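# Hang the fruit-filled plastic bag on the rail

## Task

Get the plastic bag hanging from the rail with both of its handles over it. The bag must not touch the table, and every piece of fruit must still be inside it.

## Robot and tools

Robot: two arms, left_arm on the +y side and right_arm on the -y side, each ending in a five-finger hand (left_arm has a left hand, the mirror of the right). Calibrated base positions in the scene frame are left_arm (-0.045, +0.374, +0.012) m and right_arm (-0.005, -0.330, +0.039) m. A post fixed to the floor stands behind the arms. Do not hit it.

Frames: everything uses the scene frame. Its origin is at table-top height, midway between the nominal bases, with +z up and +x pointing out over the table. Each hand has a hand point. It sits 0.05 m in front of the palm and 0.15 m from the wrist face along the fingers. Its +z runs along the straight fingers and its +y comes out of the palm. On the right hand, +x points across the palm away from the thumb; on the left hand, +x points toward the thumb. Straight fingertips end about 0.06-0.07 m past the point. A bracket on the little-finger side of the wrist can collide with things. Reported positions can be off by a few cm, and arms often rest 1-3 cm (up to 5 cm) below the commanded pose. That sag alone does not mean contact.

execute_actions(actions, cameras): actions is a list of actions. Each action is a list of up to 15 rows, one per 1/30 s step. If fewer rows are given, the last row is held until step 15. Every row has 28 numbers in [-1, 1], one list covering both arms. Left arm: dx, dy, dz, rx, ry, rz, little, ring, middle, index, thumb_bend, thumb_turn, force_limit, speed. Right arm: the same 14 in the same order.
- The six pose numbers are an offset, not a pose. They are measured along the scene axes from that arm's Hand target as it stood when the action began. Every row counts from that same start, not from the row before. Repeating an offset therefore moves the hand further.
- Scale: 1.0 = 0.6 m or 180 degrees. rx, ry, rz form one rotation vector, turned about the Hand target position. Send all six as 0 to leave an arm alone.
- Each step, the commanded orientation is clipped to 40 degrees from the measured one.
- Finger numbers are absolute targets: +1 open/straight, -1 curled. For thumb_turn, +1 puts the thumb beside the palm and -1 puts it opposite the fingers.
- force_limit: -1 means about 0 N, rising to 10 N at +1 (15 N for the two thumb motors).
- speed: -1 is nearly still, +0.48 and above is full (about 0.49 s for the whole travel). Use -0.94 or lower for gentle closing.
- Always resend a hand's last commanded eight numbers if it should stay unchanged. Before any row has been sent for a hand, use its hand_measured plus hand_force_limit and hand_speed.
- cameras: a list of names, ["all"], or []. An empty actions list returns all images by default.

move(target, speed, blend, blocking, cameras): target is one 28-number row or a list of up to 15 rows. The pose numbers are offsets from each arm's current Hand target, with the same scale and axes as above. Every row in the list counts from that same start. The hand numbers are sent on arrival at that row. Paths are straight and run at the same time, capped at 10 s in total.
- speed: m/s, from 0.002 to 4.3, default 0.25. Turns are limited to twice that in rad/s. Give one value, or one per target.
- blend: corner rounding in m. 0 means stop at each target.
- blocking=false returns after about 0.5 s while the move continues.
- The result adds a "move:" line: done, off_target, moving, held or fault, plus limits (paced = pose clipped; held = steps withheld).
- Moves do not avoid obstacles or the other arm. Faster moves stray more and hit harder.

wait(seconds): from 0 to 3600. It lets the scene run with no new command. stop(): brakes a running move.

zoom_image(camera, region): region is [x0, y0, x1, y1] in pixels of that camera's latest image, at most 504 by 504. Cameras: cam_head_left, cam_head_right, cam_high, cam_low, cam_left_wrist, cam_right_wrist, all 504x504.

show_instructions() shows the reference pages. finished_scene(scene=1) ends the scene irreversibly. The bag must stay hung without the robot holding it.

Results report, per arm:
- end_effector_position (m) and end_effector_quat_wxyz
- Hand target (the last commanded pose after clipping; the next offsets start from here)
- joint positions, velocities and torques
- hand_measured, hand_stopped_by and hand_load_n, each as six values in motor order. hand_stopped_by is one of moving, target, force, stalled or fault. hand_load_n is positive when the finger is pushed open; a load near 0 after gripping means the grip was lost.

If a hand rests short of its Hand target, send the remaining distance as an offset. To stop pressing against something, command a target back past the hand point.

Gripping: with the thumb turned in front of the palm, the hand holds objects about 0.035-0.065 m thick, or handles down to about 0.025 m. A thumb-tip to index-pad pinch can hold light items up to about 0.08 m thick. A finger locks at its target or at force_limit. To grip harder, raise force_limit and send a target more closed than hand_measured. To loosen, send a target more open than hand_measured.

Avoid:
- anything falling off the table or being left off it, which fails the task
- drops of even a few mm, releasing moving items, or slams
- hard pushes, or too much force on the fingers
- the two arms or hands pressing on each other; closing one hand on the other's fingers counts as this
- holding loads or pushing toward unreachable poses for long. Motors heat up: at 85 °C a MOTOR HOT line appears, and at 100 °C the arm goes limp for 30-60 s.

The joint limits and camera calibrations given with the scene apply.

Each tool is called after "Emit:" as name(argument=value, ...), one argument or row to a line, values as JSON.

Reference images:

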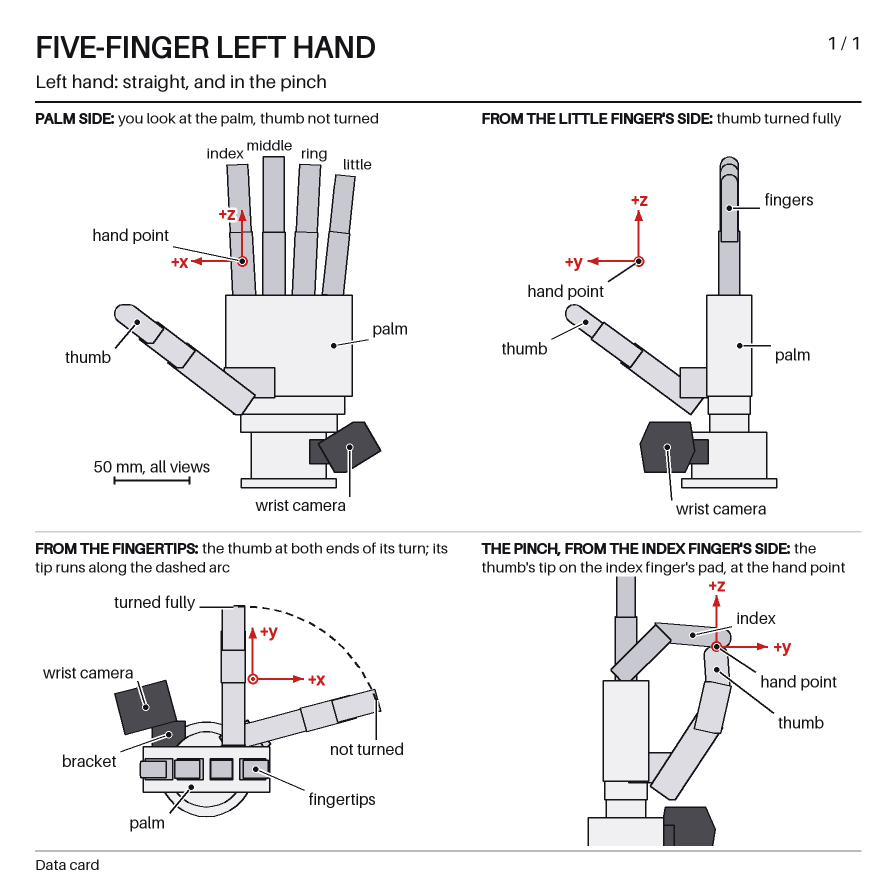

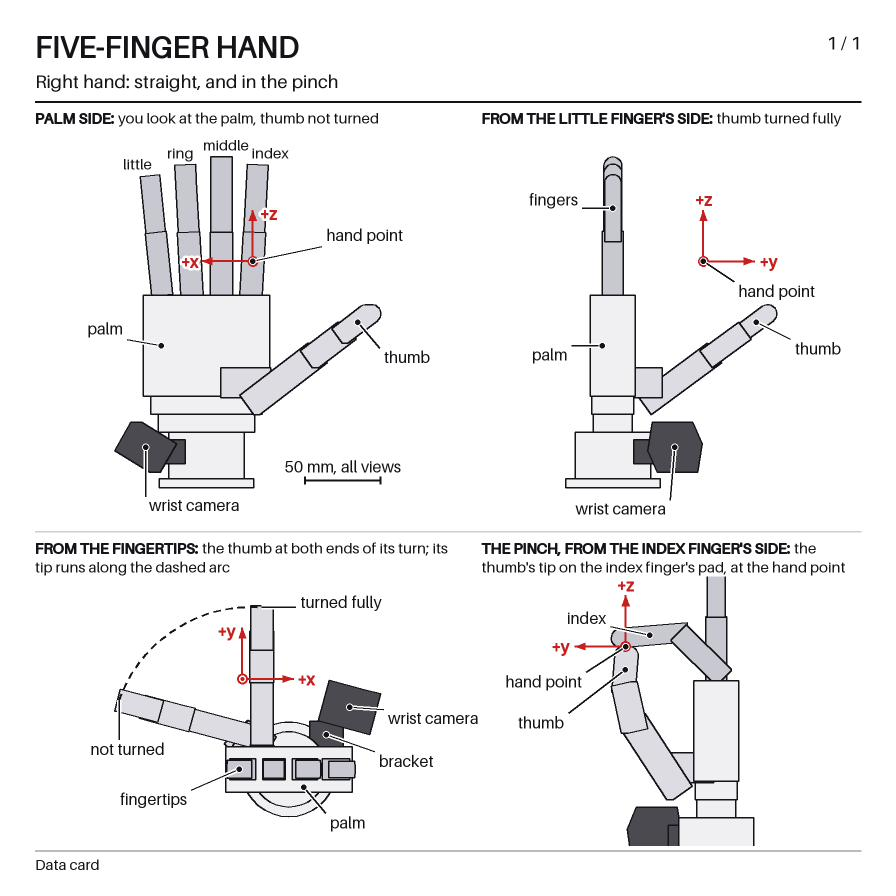

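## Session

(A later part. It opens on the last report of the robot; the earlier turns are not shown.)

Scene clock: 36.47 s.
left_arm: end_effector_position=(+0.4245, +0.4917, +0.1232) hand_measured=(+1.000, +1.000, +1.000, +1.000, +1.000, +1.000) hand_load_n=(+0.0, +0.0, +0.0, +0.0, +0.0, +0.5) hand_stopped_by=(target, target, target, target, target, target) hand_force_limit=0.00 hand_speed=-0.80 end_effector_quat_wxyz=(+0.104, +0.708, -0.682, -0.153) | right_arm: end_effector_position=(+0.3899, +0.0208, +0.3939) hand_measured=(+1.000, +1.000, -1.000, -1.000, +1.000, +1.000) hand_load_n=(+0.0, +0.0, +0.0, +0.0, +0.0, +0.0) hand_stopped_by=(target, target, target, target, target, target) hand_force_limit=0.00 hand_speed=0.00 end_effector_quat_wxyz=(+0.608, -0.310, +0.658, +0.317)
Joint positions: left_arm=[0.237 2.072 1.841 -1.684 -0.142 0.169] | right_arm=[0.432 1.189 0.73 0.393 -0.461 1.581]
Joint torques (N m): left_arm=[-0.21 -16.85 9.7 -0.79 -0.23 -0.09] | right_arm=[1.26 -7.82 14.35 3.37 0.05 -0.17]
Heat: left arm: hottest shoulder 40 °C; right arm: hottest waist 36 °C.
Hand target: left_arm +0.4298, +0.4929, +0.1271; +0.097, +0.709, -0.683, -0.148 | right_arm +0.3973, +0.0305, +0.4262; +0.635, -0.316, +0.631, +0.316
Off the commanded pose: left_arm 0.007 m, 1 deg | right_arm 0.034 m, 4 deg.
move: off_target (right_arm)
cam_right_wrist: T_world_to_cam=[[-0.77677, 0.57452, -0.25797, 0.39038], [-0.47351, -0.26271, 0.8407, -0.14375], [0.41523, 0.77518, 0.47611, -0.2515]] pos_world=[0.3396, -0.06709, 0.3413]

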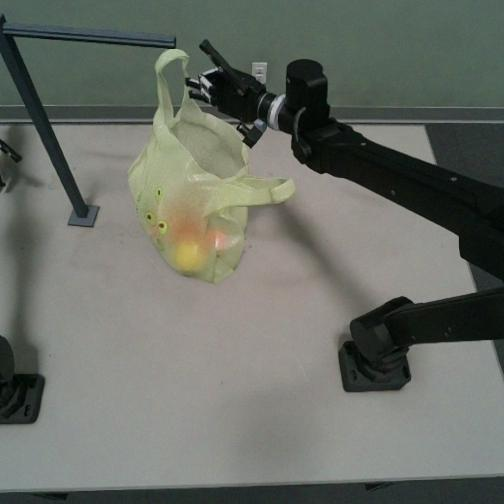

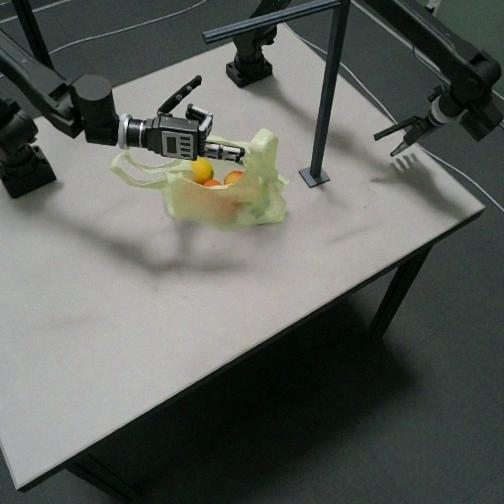

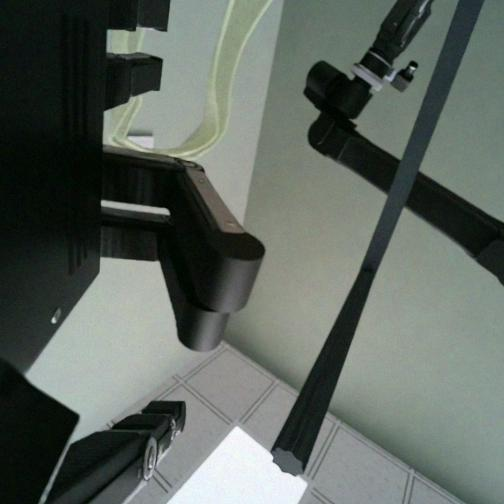

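Emit:
move(
  target=[
    [0,0,0,0,0,0,1,1,1,1,1,1,0,-0.8, 0.057,0.08,0.01,0,0,0,1,1,-1,-1,1,1,0,0],
  ],
  speed=0.06,
  cameras=["cam_head_left","cam_high","cam_right_wrist"],
)

Emit:
zoom_image(
  camera="cam_head_left",
  region=[120, 30, 240, 150],
)

Emit:
zoom_image(
  camera="cam_right_wrist",
  region=[50, 0, 350, 300],
)

Emit:
zoom_image(
  camera="cam_high",
  region=[150, 80, 330, 260],
)

Scene clock: 38.13 s.
left_arm: end_effector_position=(+0.4245, +0.4917, +0.1232) hand_measured=(+1.000, +1.000, +1.000, +1.000, +1.000, +1.000) hand_load_n=(+0.0, +0.0, +0.0, +0.0, +0.0, +0.0) hand_stopped_by=(target, target, target, target, target, target) hand_force_limit=0.00 hand_speed=-0.80 end_effector_quat_wxyz=(+0.104, +0.708, -0.682, -0.153) | right_arm: end_effector_position=(+0.4245, +0.0677, +0.4010) hand_measured=(+1.000, +1.000, -1.000, -1.000, +1.000, +1.000) hand_load_n=(+0.0, +0.0, +0.0, +0.0, +0.0, +0.0) hand_stopped_by=(target, target, target, target, target, target) hand_force_limit=0.00 hand_speed=0.00 end_effector_quat_wxyz=(+0.610, -0.312, +0.657, +0.315)
Joint positions: left_arm=[0.237 2.072 1.841 -1.684 -0.142 0.169] | right_arm=[0.496 1.328 0.868 0.398 -0.396 1.581]
Joint torques (N m): left_arm=[-0.21 -16.85 9.69 -0.79 -0.23 -0.08] | right_arm=[1.32 -9.76 14.31 3.28 0.06 -0.18]
Heat: left arm: hottest shoulder 40 °C; right arm: hottest waist 36 °C.
Hand target: left_arm +0.4298, +0.4929, +0.1271; +0.097, +0.709, -0.683, -0.148 | right_arm +0.4315, +0.0785, +0.4321; +0.634, -0.316, +0.631, +0.316
Off the commanded pose: left_arm 0.007 m, 1 deg | right_arm 0.034 m, 4 deg.
move: off_target (right_arm)
cam_right_wrist: T_world_to_cam=[[-0.77545, 0.57395, -0.26318, 0.39378], [-0.47793, -0.26116, 0.83868, -0.11846], [0.41263, 0.77613, 0.47682, -0.30479]] pos_world=[0.37451, -0.02039, 0.34831]

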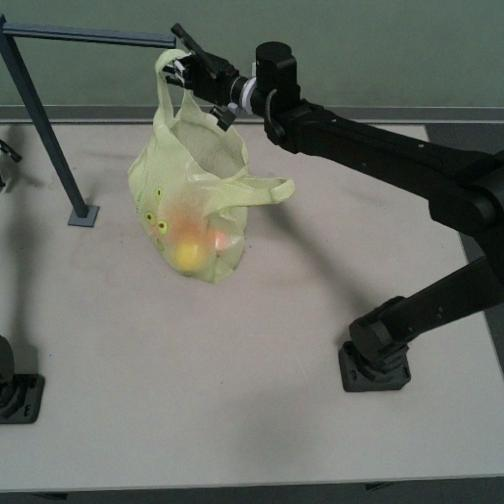

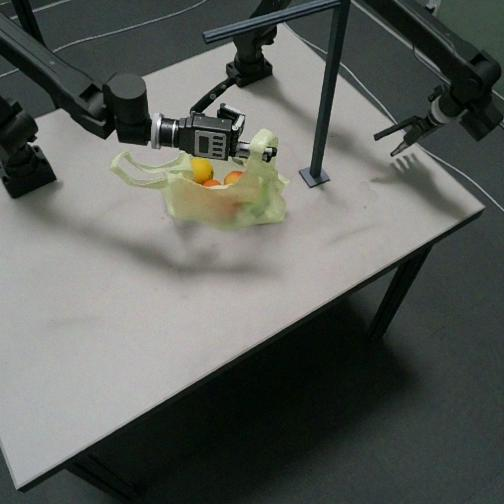

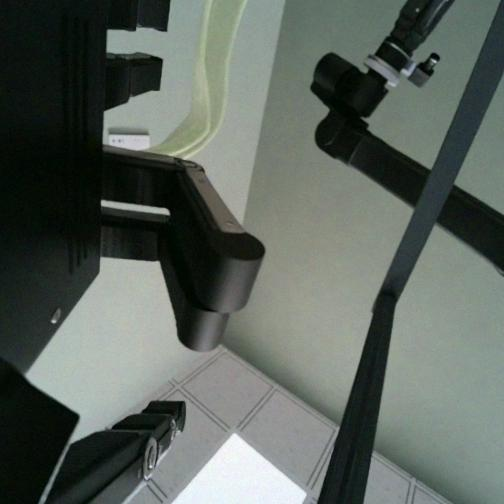

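Scaled by 4.200 from the camera's image (finer frame: 720x720).

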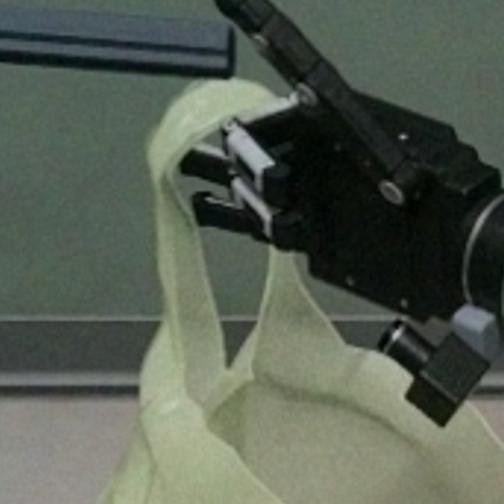

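Scaled by 1.680 from the camera's image (finer frame: 720x720).

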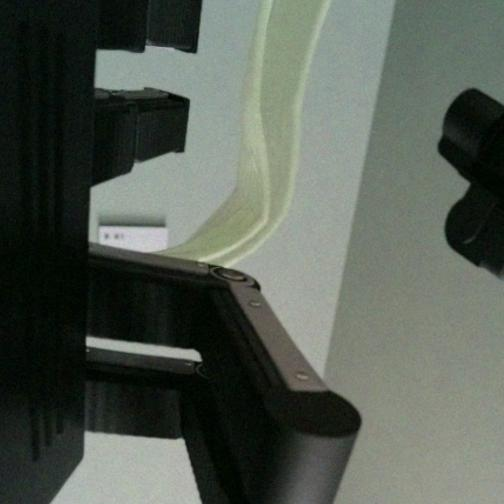

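Scaled by 2.800 from the camera's image (finer frame: 720x720).

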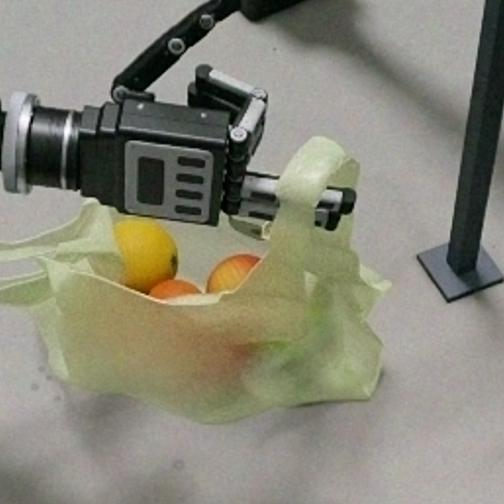

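Emit:
move(
  target=[
    [0,0,0,0,0,0,1,1,1,1,1,1,0,-0.8, 0.01,0.012,0.04,0.044,-0.033,0,1,1,-1,-1,1,1,0,0],
    [0,0,0,0,0,0,1,1,1,1,1,1,0,-0.8, -0.024,-0.03,0.115,0.044,-0.033,0,1,1,-1,-1,1,1,0,0],
  ],
  speed=0.06,
  cameras=["cam_head_left","cam_high","cam_low","cam_right_wrist"],
)

Emit:
zoom_image(
  camera="cam_head_left",
  region=[100, 0, 320, 220],
)

Emit:
zoom_image(
  camera="cam_high",
  region=[90, 20, 330, 260],
)

Scene clock: 41.77 s.
left_arm: end_effector_position=(+0.4245, +0.4917, +0.1232) hand_measured=(+1.000, +1.000, +1.000, +1.000, +1.000, +1.000) hand_load_n=(+0.0, +0.0, +0.0, +0.0, +0.0, +0.0) hand_stopped_by=(target, target, target, target, target, target) hand_force_limit=0.00 hand_speed=-0.80 end_effector_quat_wxyz=(+0.104, +0.708, -0.682, -0.153) | right_arm: end_effector_position=(+0.4118, +0.0643, +0.4594) hand_measured=(+1.000, +1.000, -1.000, -1.000, +1.000, +1.000) hand_load_n=(+0.0, +0.0, +0.0, +0.0, -0.5, -0.5) hand_stopped_by=(target, target, target, target, target, target) hand_force_limit=0.00 hand_speed=0.00 end_effector_quat_wxyz=(+0.666, -0.294, +0.595, +0.340)
Joint positions: left_arm=[0.237 2.072 1.841 -1.684 -0.142 0.169] | right_arm=[0.505 1.3 0.877 0.552 -0.396 1.635]
Joint torques (N m): left_arm=[-0.26 -16.79 9.7 -0.8 -0.23 -0.09] | right_arm=[-0.21 -11.58 14.52 1.8 -0.12 0.02]
Heat: left arm: hottest shoulder 40 °C; right arm: hottest waist 36 °C.
Hand target: left_arm +0.4298, +0.4929, +0.1271; +0.097, +0.709, -0.683, -0.148 | right_arm +0.4170, +0.0606, +0.5011; +0.686, -0.287, +0.574, +0.342
Off the commanded pose: left_arm 0.007 m, 1 deg | right_arm 0.042 m, 4 deg.
move: off_target (right_arm)
cam_right_wrist: T_world_to_cam=[[-0.74838, 0.60092, -0.28076, 0.39639], [-0.57071, -0.3677, 0.73423, -0.08136], [0.33798, 0.70971, 0.61812, -0.35469]] pos_world=[0.37009, -0.01639, 0.39027]

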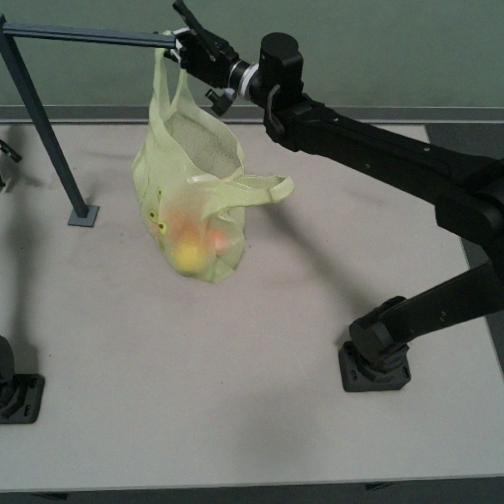

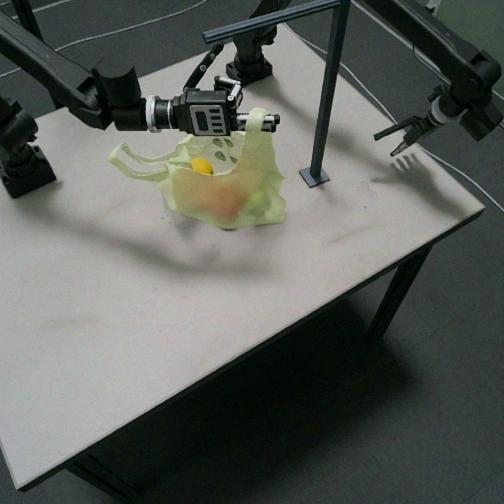

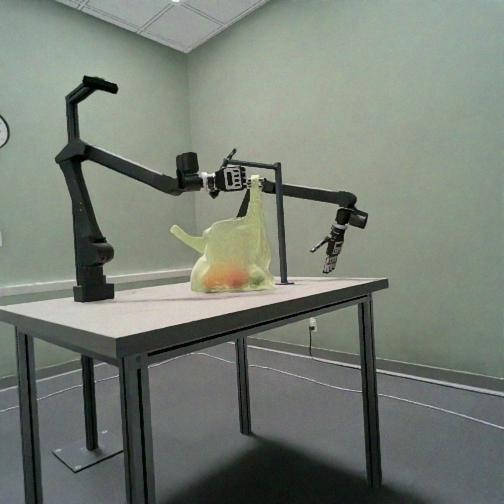

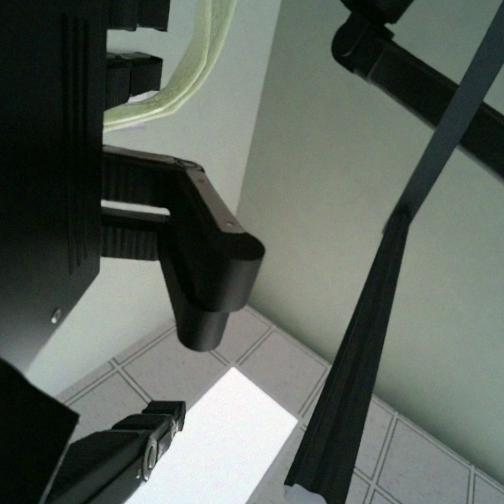

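Scaled by 2.291 from the camera's image (finer frame: 720x720).

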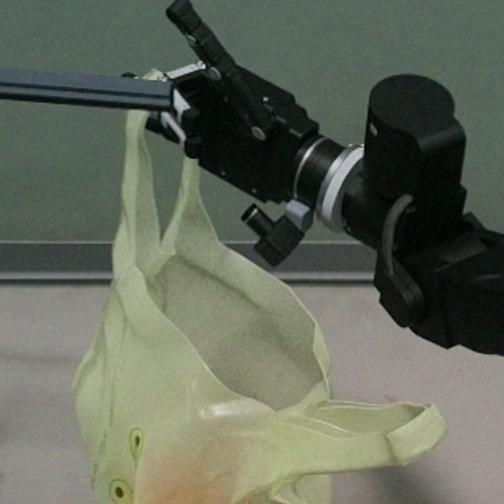

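Scaled by 2.100 from the camera's image (finer frame: 720x720).

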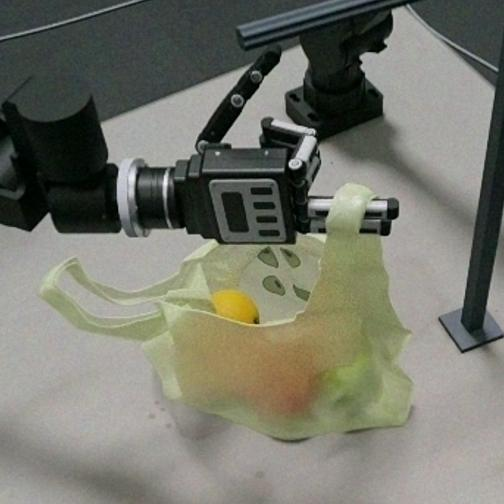

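Emit:
move(
  target=[
    [0,0,0,0,0,0,1,1,1,1,1,1,0,-0.8, -0.137,-0.183,0.13,0,0,0.08,1,1,-1,-1,1,1,0,0],
  ],
  speed=0.06,
  cameras=["cam_head_left","cam_high","cam_low","cam_right_wrist"],
)

Emit:
zoom_image(
  camera="cam_head_left",
  region=[100, 0, 320, 220],
)

Emit:
zoom_image(
  camera="cam_high",
  region=[90, 20, 330, 260],
)

Scene clock: 45.20 s.
left_arm: end_effector_position=(+0.4245, +0.4917, +0.1232) hand_measured=(+1.000, +1.000, +1.000, +1.000, +1.000, +1.000) hand_load_n=(+0.0, +0.0, +0.0, +0.0, -0.5, +0.0) hand_stopped_by=(target, target, target, target, target, target) hand_force_limit=0.00 hand_speed=-0.80 end_effector_quat_wxyz=(+0.104, +0.708, -0.682, -0.153) | right_arm: end_effector_position=(+0.3391, -0.0437, +0.5438) hand_measured=(+1.000, +1.000, -1.000, -1.000, +1.000, +1.000) hand_load_n=(+0.0, +0.0, +0.0, +0.0, -0.5, +0.0) hand_stopped_by=(target, target, target, target, target, target) hand_force_limit=0.00 hand_speed=0.00 end_effector_quat_wxyz=(+0.619, -0.354, +0.553, +0.431)
Joint positions: left_arm=[0.237 2.072 1.841 -1.684 -0.142 0.169] | right_arm=[0.243 1.042 0.877 0.388 -0.895 1.785]
Joint torques (N m): left_arm=[-0.26 -16.85 9.69 -0.8 -0.23 -0.09] | right_arm=[-0.21 -8.88 14.46 1.63 -0.01 0.05]
Heat: left arm: hottest shoulder 40 °C; right arm: hottest waist 36 °C.
Hand target: left_arm +0.4298, +0.4929, +0.1271; +0.097, +0.709, -0.683, -0.148 | right_arm +0.3348, -0.0493, +0.5790; +0.638, -0.357, +0.533, +0.426
Off the commanded pose: left_arm 0.007 m, 1 deg | right_arm 0.036 m, 3 deg.
move: off_target (right_arm)
cam_right_wrist: T_world_to_cam=[[-0.87792, 0.40489, -0.25558, 0.45226], [-0.45054, -0.51782, 0.72724, -0.26812], [0.1621, 0.7536, 0.63703, -0.25444]] pos_world=[0.3175, -0.13021, 0.47266]

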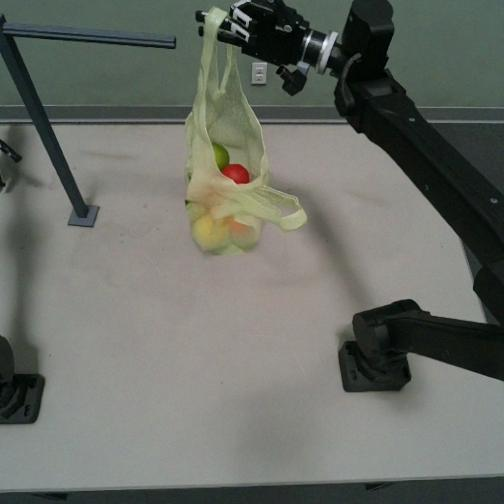

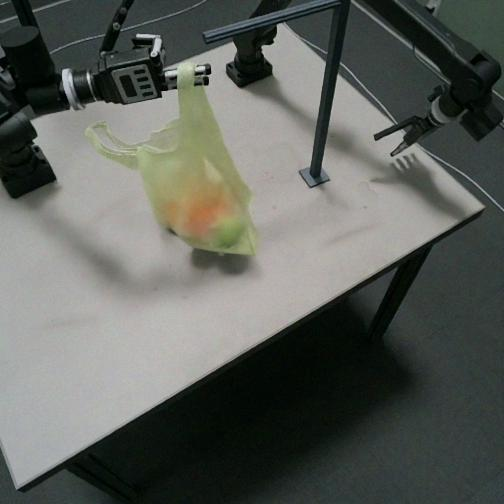

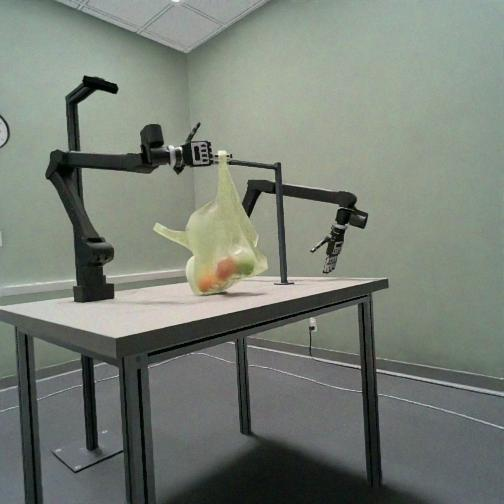

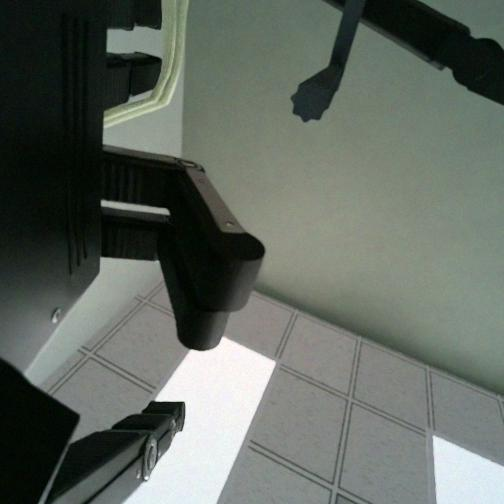

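Scaled by 2.291 from the camera's image (finer frame: 720x720).

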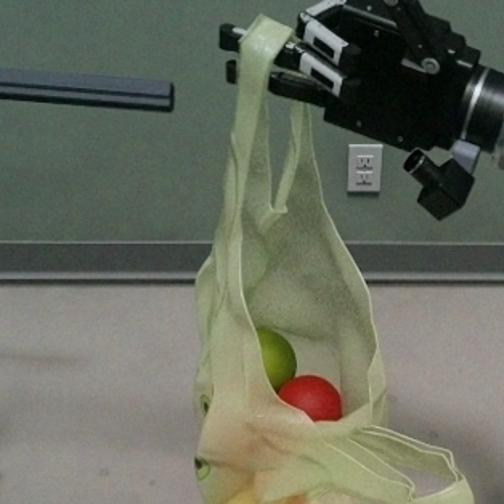

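Scaled by 2.100 from the camera's image (finer frame: 720x720).

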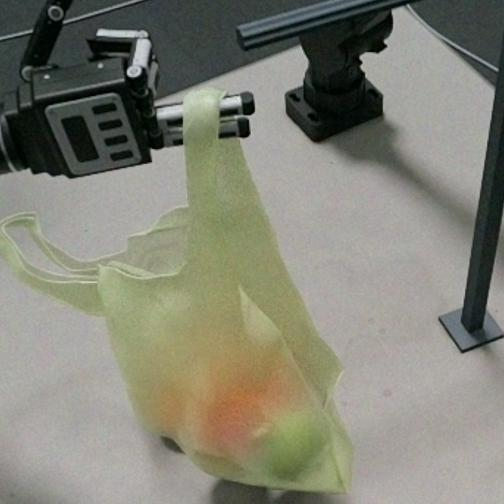

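Emit:
move(
  target=[
    [0,0,0,0,0,0,1,1,1,1,1,1,0,-0.8, 0,-0.01,0.1,0,0,0,1,1,-1,-1,1,1,0,0],
    [0,0,0,0,0,0,1,1,1,1,1,1,0,-0.8, -0.098,0.0,0.105,0,0,0.07,1,1,-1,-1,1,1,0,0],
  ],
  speed=0.06,
  cameras=["cam_head_left","cam_high","cam_low","cam_right_wrist"],
)

Emit:
zoom_image(
  camera="cam_head_left",
  region=[100, 0, 320, 220],
)

Emit:
zoom_image(
  camera="cam_high",
  region=[60, 0, 330, 270],
)

Emit:
zoom_image(
  camera="cam_low",
  region=[120, 100, 330, 310],
)

Scene clock: 49.47 s.
left_arm: end_effector_position=(+0.4245, +0.4917, +0.1232) hand_measured=(+1.000, +1.000, +1.000, +1.000, +1.000, +1.000) hand_load_n=(+0.0, +0.0, +0.0, +0.0, +0.0, -0.5) hand_stopped_by=(target, target, target, target, target, target) hand_force_limit=0.00 hand_speed=-0.80 end_effector_quat_wxyz=(+0.104, +0.708, -0.682, -0.153) | right_arm: end_effector_position=(+0.2937, -0.0486, +0.6098) hand_measured=(+1.000, +1.000, -1.000, -1.000, +1.000, +1.000) hand_load_n=(+0.0, +0.0, +0.0, +0.0, +0.0, +0.0) hand_stopped_by=(target, target, target, target, target, target) hand_force_limit=0.00 hand_speed=0.00 end_effector_quat_wxyz=(+0.566, -0.398, +0.523, +0.498)
Joint positions: left_arm=[0.237 2.072 1.841 -1.684 -0.142 0.169] | right_arm=[0.238 1.007 1.009 0.299 -1.089 1.91]
Joint torques (N m): left_arm=[-0.21 -16.91 9.69 -0.8 -0.23 -0.09] | right_arm=[1.32 -8.59 13.6 2.92 0.14 0.03]
Heat: left arm: hottest shoulder 40 °C; right arm: hottest waist 36 °C.
Hand target: left_arm +0.4298, +0.4929, +0.1271; +0.097, +0.709, -0.683, -0.148 | right_arm +0.2761, -0.0492, +0.6421; +0.588, -0.413, +0.491, +0.493
Off the commanded pose: left_arm 0.007 m, 1 deg | right_arm 0.037 m, 5 deg.
move: off_target (right_arm)
cam_right_wrist: T_world_to_cam=[[-0.94821, 0.22399, -0.22522, 0.4246], [-0.3163, -0.60076, 0.73419, -0.38667], [0.02914, 0.76741, 0.6405, -0.24779]] pos_world=[0.28753, -0.13725, 0.53823]

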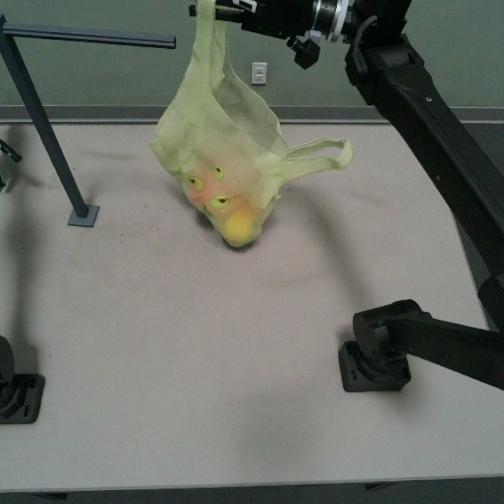

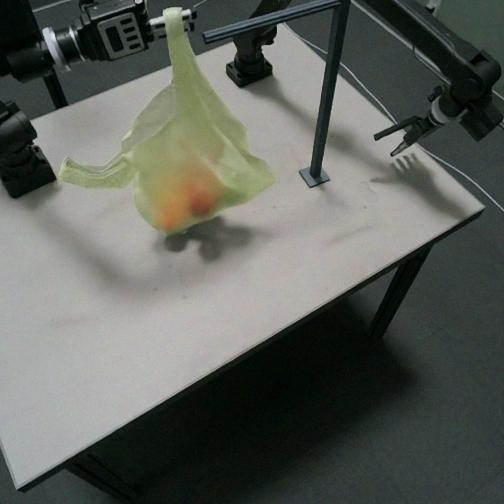

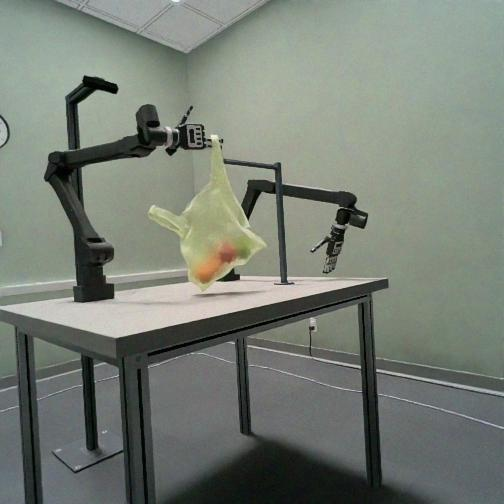

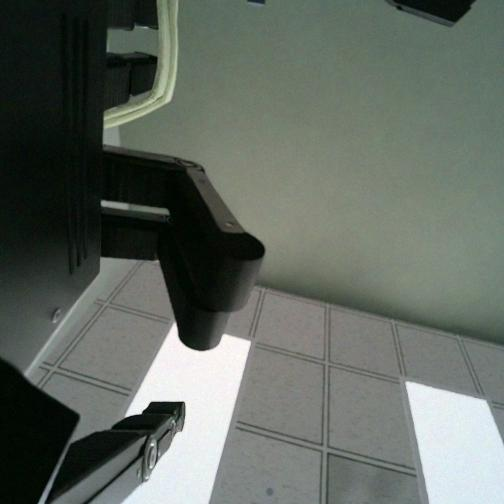

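Scaled by 2.291 from the camera's image (finer frame: 720x720).

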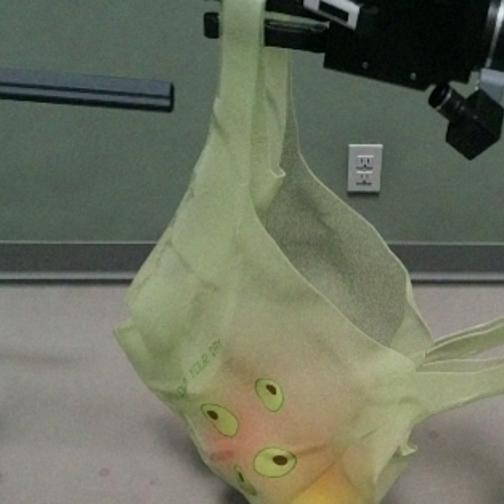

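Scaled by 1.867 from the camera's image (finer frame: 720x720).

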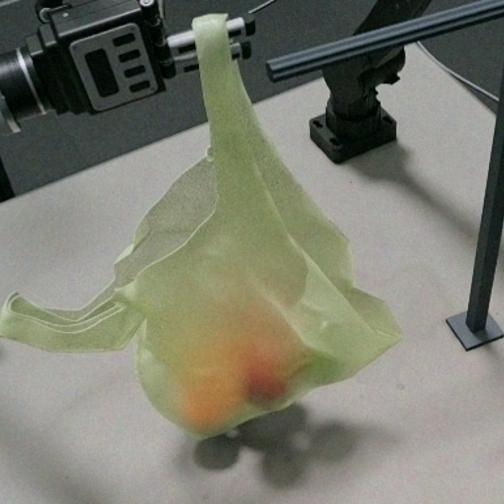

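Scaled by 2.400 from the camera's image (finer frame: 720x720).

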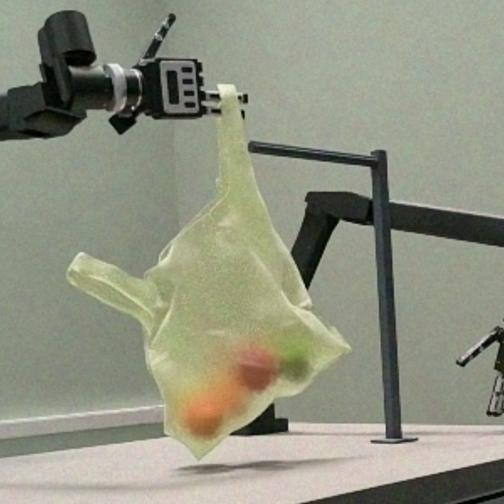

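Emit:
move(
  target=[
    [0,0,0,0,0,0,1,1,1,1,1,1,0,-0.8, -0.02,0.0,0.0,0,0,0.0,1,1,-1,-1,1,1,0,0],
    [0,0,0,0,0,0,1,1,1,1,1,1,0,-0.8, -0.01,0.06,0,0,0,0.0,1,1,-1,-1,1,1,0,0],
  ],
  speed=0.05,
  cameras=["cam_head_left","cam_high","cam_low","cam_right_wrist"],
)

Emit:
zoom_image(
  camera="cam_head_left",
  region=[120, 0, 270, 150],
)

Emit:
zoom_image(
  camera="cam_high",
  region=[120, 0, 300, 180],
)

Emit:
zoom_image(
  camera="cam_low",
  region=[170, 100, 300, 230],
)

Scene clock: 52.27 s.
left_arm: end_effector_position=(+0.4245, +0.4917, +0.1232) hand_measured=(+1.000, +1.000, +1.000, +1.000, +1.000, +1.000) hand_load_n=(+0.0, +0.0, +0.0, +0.0, -0.5, +0.0) hand_stopped_by=(target, target, target, target, target, target) hand_force_limit=0.00 hand_speed=-0.80 end_effector_quat_wxyz=(+0.104, +0.708, -0.682, -0.153) | right_arm: end_effector_position=(+0.2758, -0.0156, +0.6120) hand_measured=(+1.000, +1.000, -1.000, -1.000, +1.000, +1.000) hand_load_n=(+0.0, +0.0, +0.0, +0.0, +0.0, +0.0) hand_stopped_by=(target, target, target, target, target, target) hand_force_limit=0.00 hand_speed=0.00 end_effector_quat_wxyz=(+0.571, -0.403, +0.513, +0.499)
Joint positions: left_arm=[0.237 2.072 1.841 -1.684 -0.142 0.169] | right_arm=[0.35 0.996 1.009 0.264 -0.991 1.856]
Joint torques (N m): left_arm=[-0.26 -16.91 9.68 -0.79 -0.22 -0.09] | right_arm=[1.32 -6.95 15.41 1.47 0.37 -0.2]
Heat: left arm: hottest shoulder 40 °C; right arm: hottest waist 35 °C.
Hand target: left_arm +0.4298, +0.4929, +0.1271; +0.097, +0.709, -0.683, -0.148 | right_arm +0.2701, -0.0133, +0.6420; +0.588, -0.413, +0.491, +0.493
Off the commanded pose: left_arm 0.007 m, 1 deg | right_arm 0.031 m, 3 deg.
move: off_target (right_arm)
cam_right_wrist: T_world_to_cam=[[-0.94543, 0.21725, -0.24282, 0.41066], [-0.3257, -0.61023, 0.72217, -0.36438], [0.00871, 0.76185, 0.64769, -0.27281]] pos_world=[0.27195, -0.10373, 0.53956]

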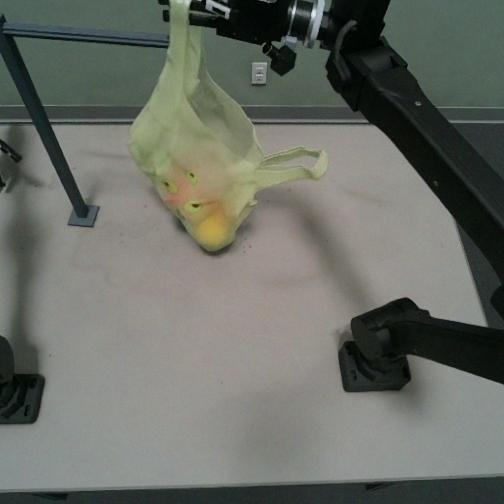

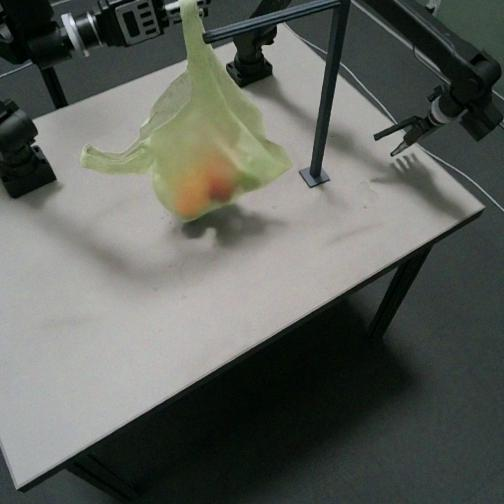

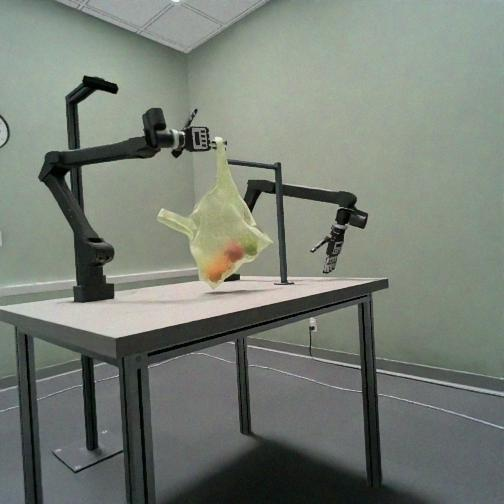

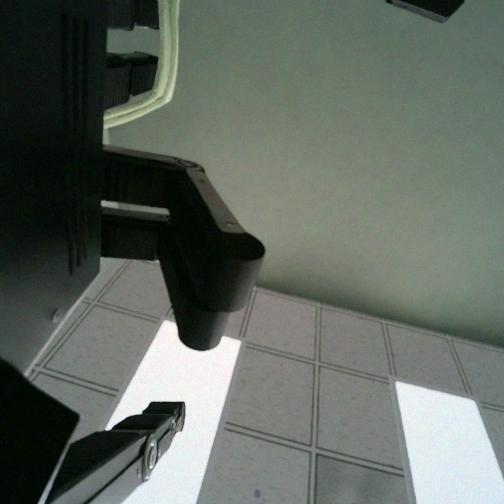

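Scaled by 3.360 from the camera's image (finer frame: 720x720).

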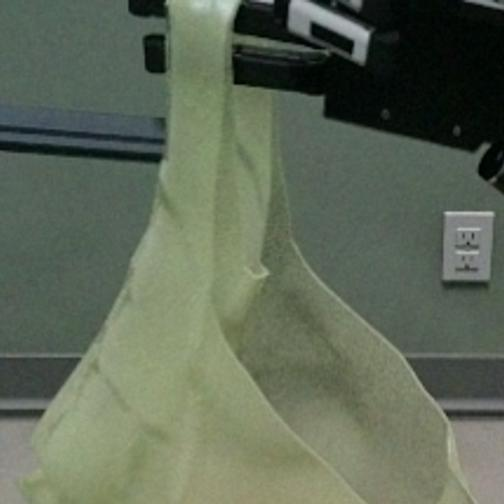

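Scaled by 2.800 from the camera's image (finer frame: 720x720).

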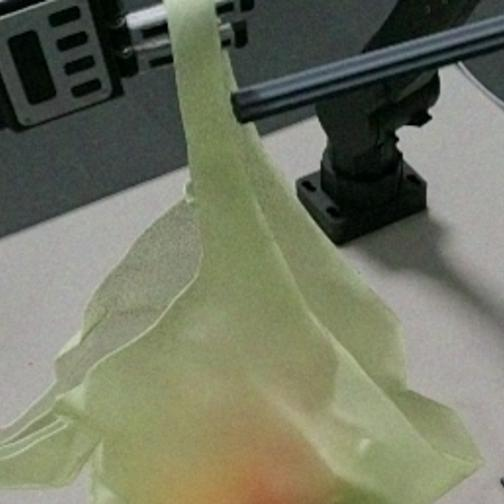

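Scaled by 3.877 from the camera's image (finer frame: 720x720).

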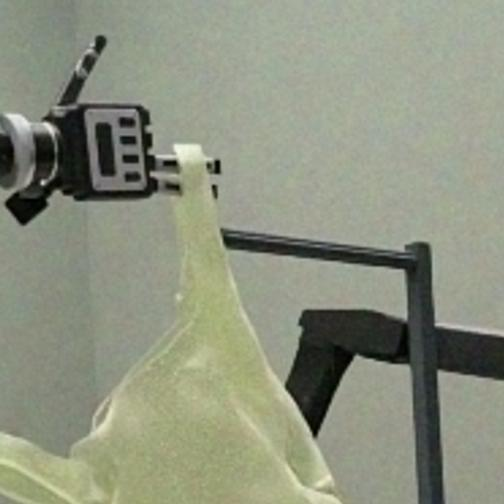

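Emit:
move(
  target=[
    [0,0,0,0,0,0,1,1,1,1,1,1,0,-0.8, 0.02,-0.025,0.0,0,0,0.0,1,1,-1,-1,1,1,0,0],
    [0,0,0,0,0,0,1,1,1,1,1,1,0,-0.8, 0.03,0.055,0,0,0,0.0,1,1,-1,-1,1,1,0,0],
  ],
  speed=0.05,
  cameras=["cam_head_left","cam_high","cam_low","cam_right_wrist"],
)

Emit:
zoom_image(
  camera="cam_head_left",
  region=[120, 0, 270, 150],
)

Emit:
zoom_image(
  camera="cam_high",
  region=[120, 0, 300, 180],
)

Emit:
zoom_image(
  camera="cam_low",
  region=[170, 100, 300, 230],
)

Scene clock: 55.03 s.
left_arm: end_effector_position=(+0.4245, +0.4917, +0.1232) hand_measured=(+1.000, +1.000, +1.000, +1.000, +1.000, +1.000) hand_load_n=(+0.0, +0.0, +0.0, +0.0, +0.0, +0.0) hand_stopped_by=(target, target, target, target, target, target) hand_force_limit=0.00 hand_speed=-0.80 end_effector_quat_wxyz=(+0.104, +0.708, -0.682, -0.153) | right_arm: end_effector_position=(+0.2925, +0.0161, +0.6082) hand_measured=(+1.000, +1.000, -1.000, -1.000, +1.000, +1.000) hand_load_n=(+0.0, +0.5, +0.0, +0.0, +0.0, +0.0) hand_stopped_by=(target, target, target, target, target, target) hand_force_limit=0.00 hand_speed=0.00 end_effector_quat_wxyz=(+0.569, -0.403, +0.515, +0.498)
Joint positions: left_arm=[0.237 2.072 1.841 -1.684 -0.142 0.169] | right_arm=[0.415 1.07 1.056 0.257 -0.927 1.821]
Joint torques (N m): left_arm=[-0.26 -16.85 9.7 -0.79 -0.23 -0.08] | right_arm=[1.32 -7.53 16.21 1.61 0.32 -0.15]
Heat: left arm: hottest shoulder 40 °C; right arm: hottest waist 35 °C.
Hand target: left_arm +0.4298, +0.4929, +0.1271; +0.097, +0.709, -0.683, -0.148 | right_arm +0.2880, +0.0198, +0.6420; +0.588, -0.413, +0.491, +0.493
Off the commanded pose: left_arm 0.007 m, 1 deg | right_arm 0.034 m, 4 deg.
move: off_target (right_arm)
cam_right_wrist: T_world_to_cam=[[-0.94595, 0.21713, -0.24089, 0.41756], [-0.3241, -0.60622, 0.72626, -0.33989], [0.01165, 0.76508, 0.64383, -0.29327]] pos_world=[0.28825, -0.07234, 0.53625]

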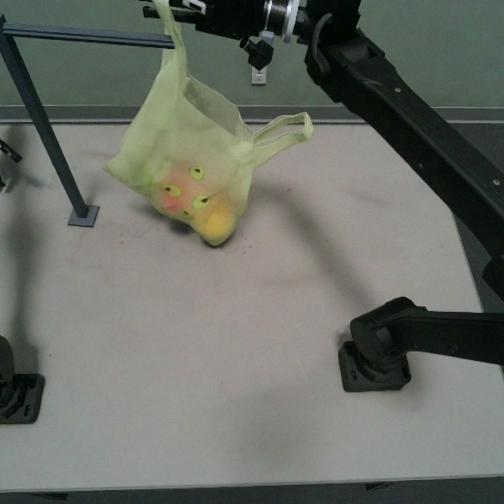

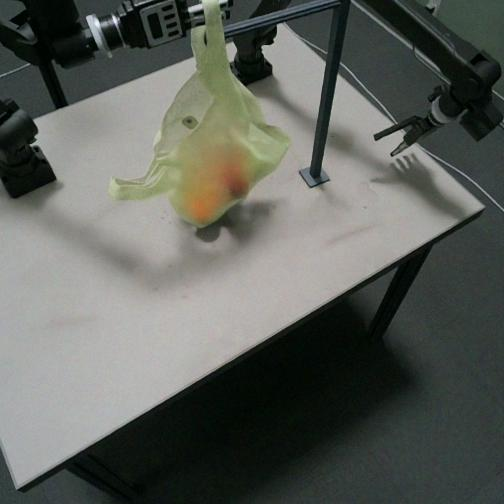

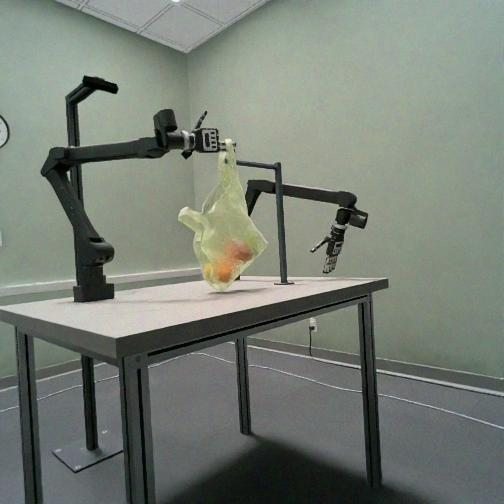

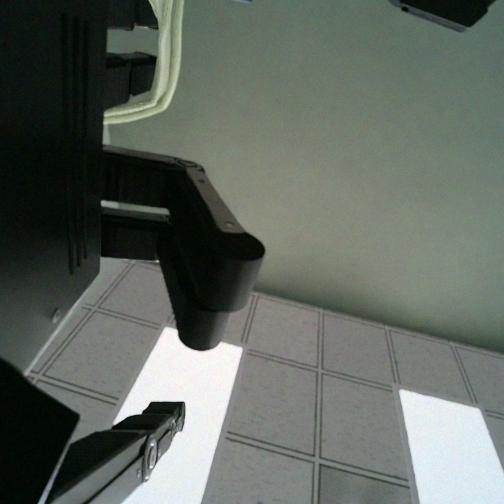

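Scaled by 3.360 from the camera's image (finer frame: 720x720).

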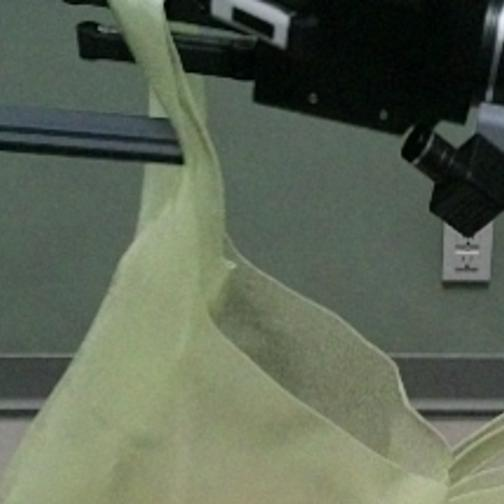

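Scaled by 2.800 from the camera's image (finer frame: 720x720).

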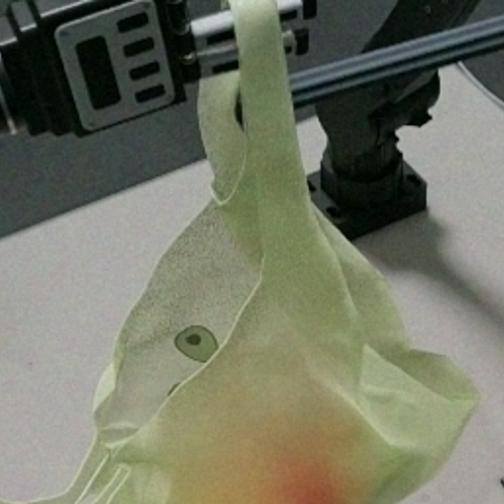

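Scaled by 3.877 from the camera's image (finer frame: 720x720).

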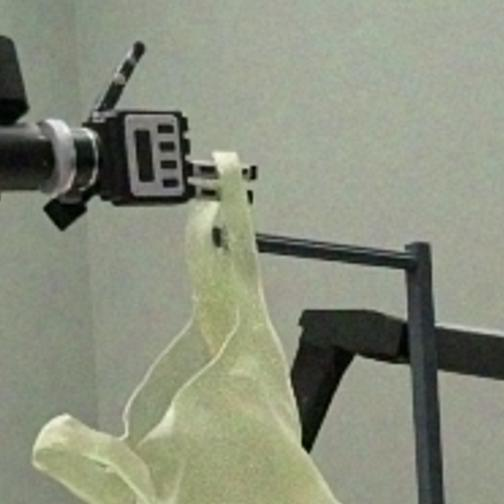

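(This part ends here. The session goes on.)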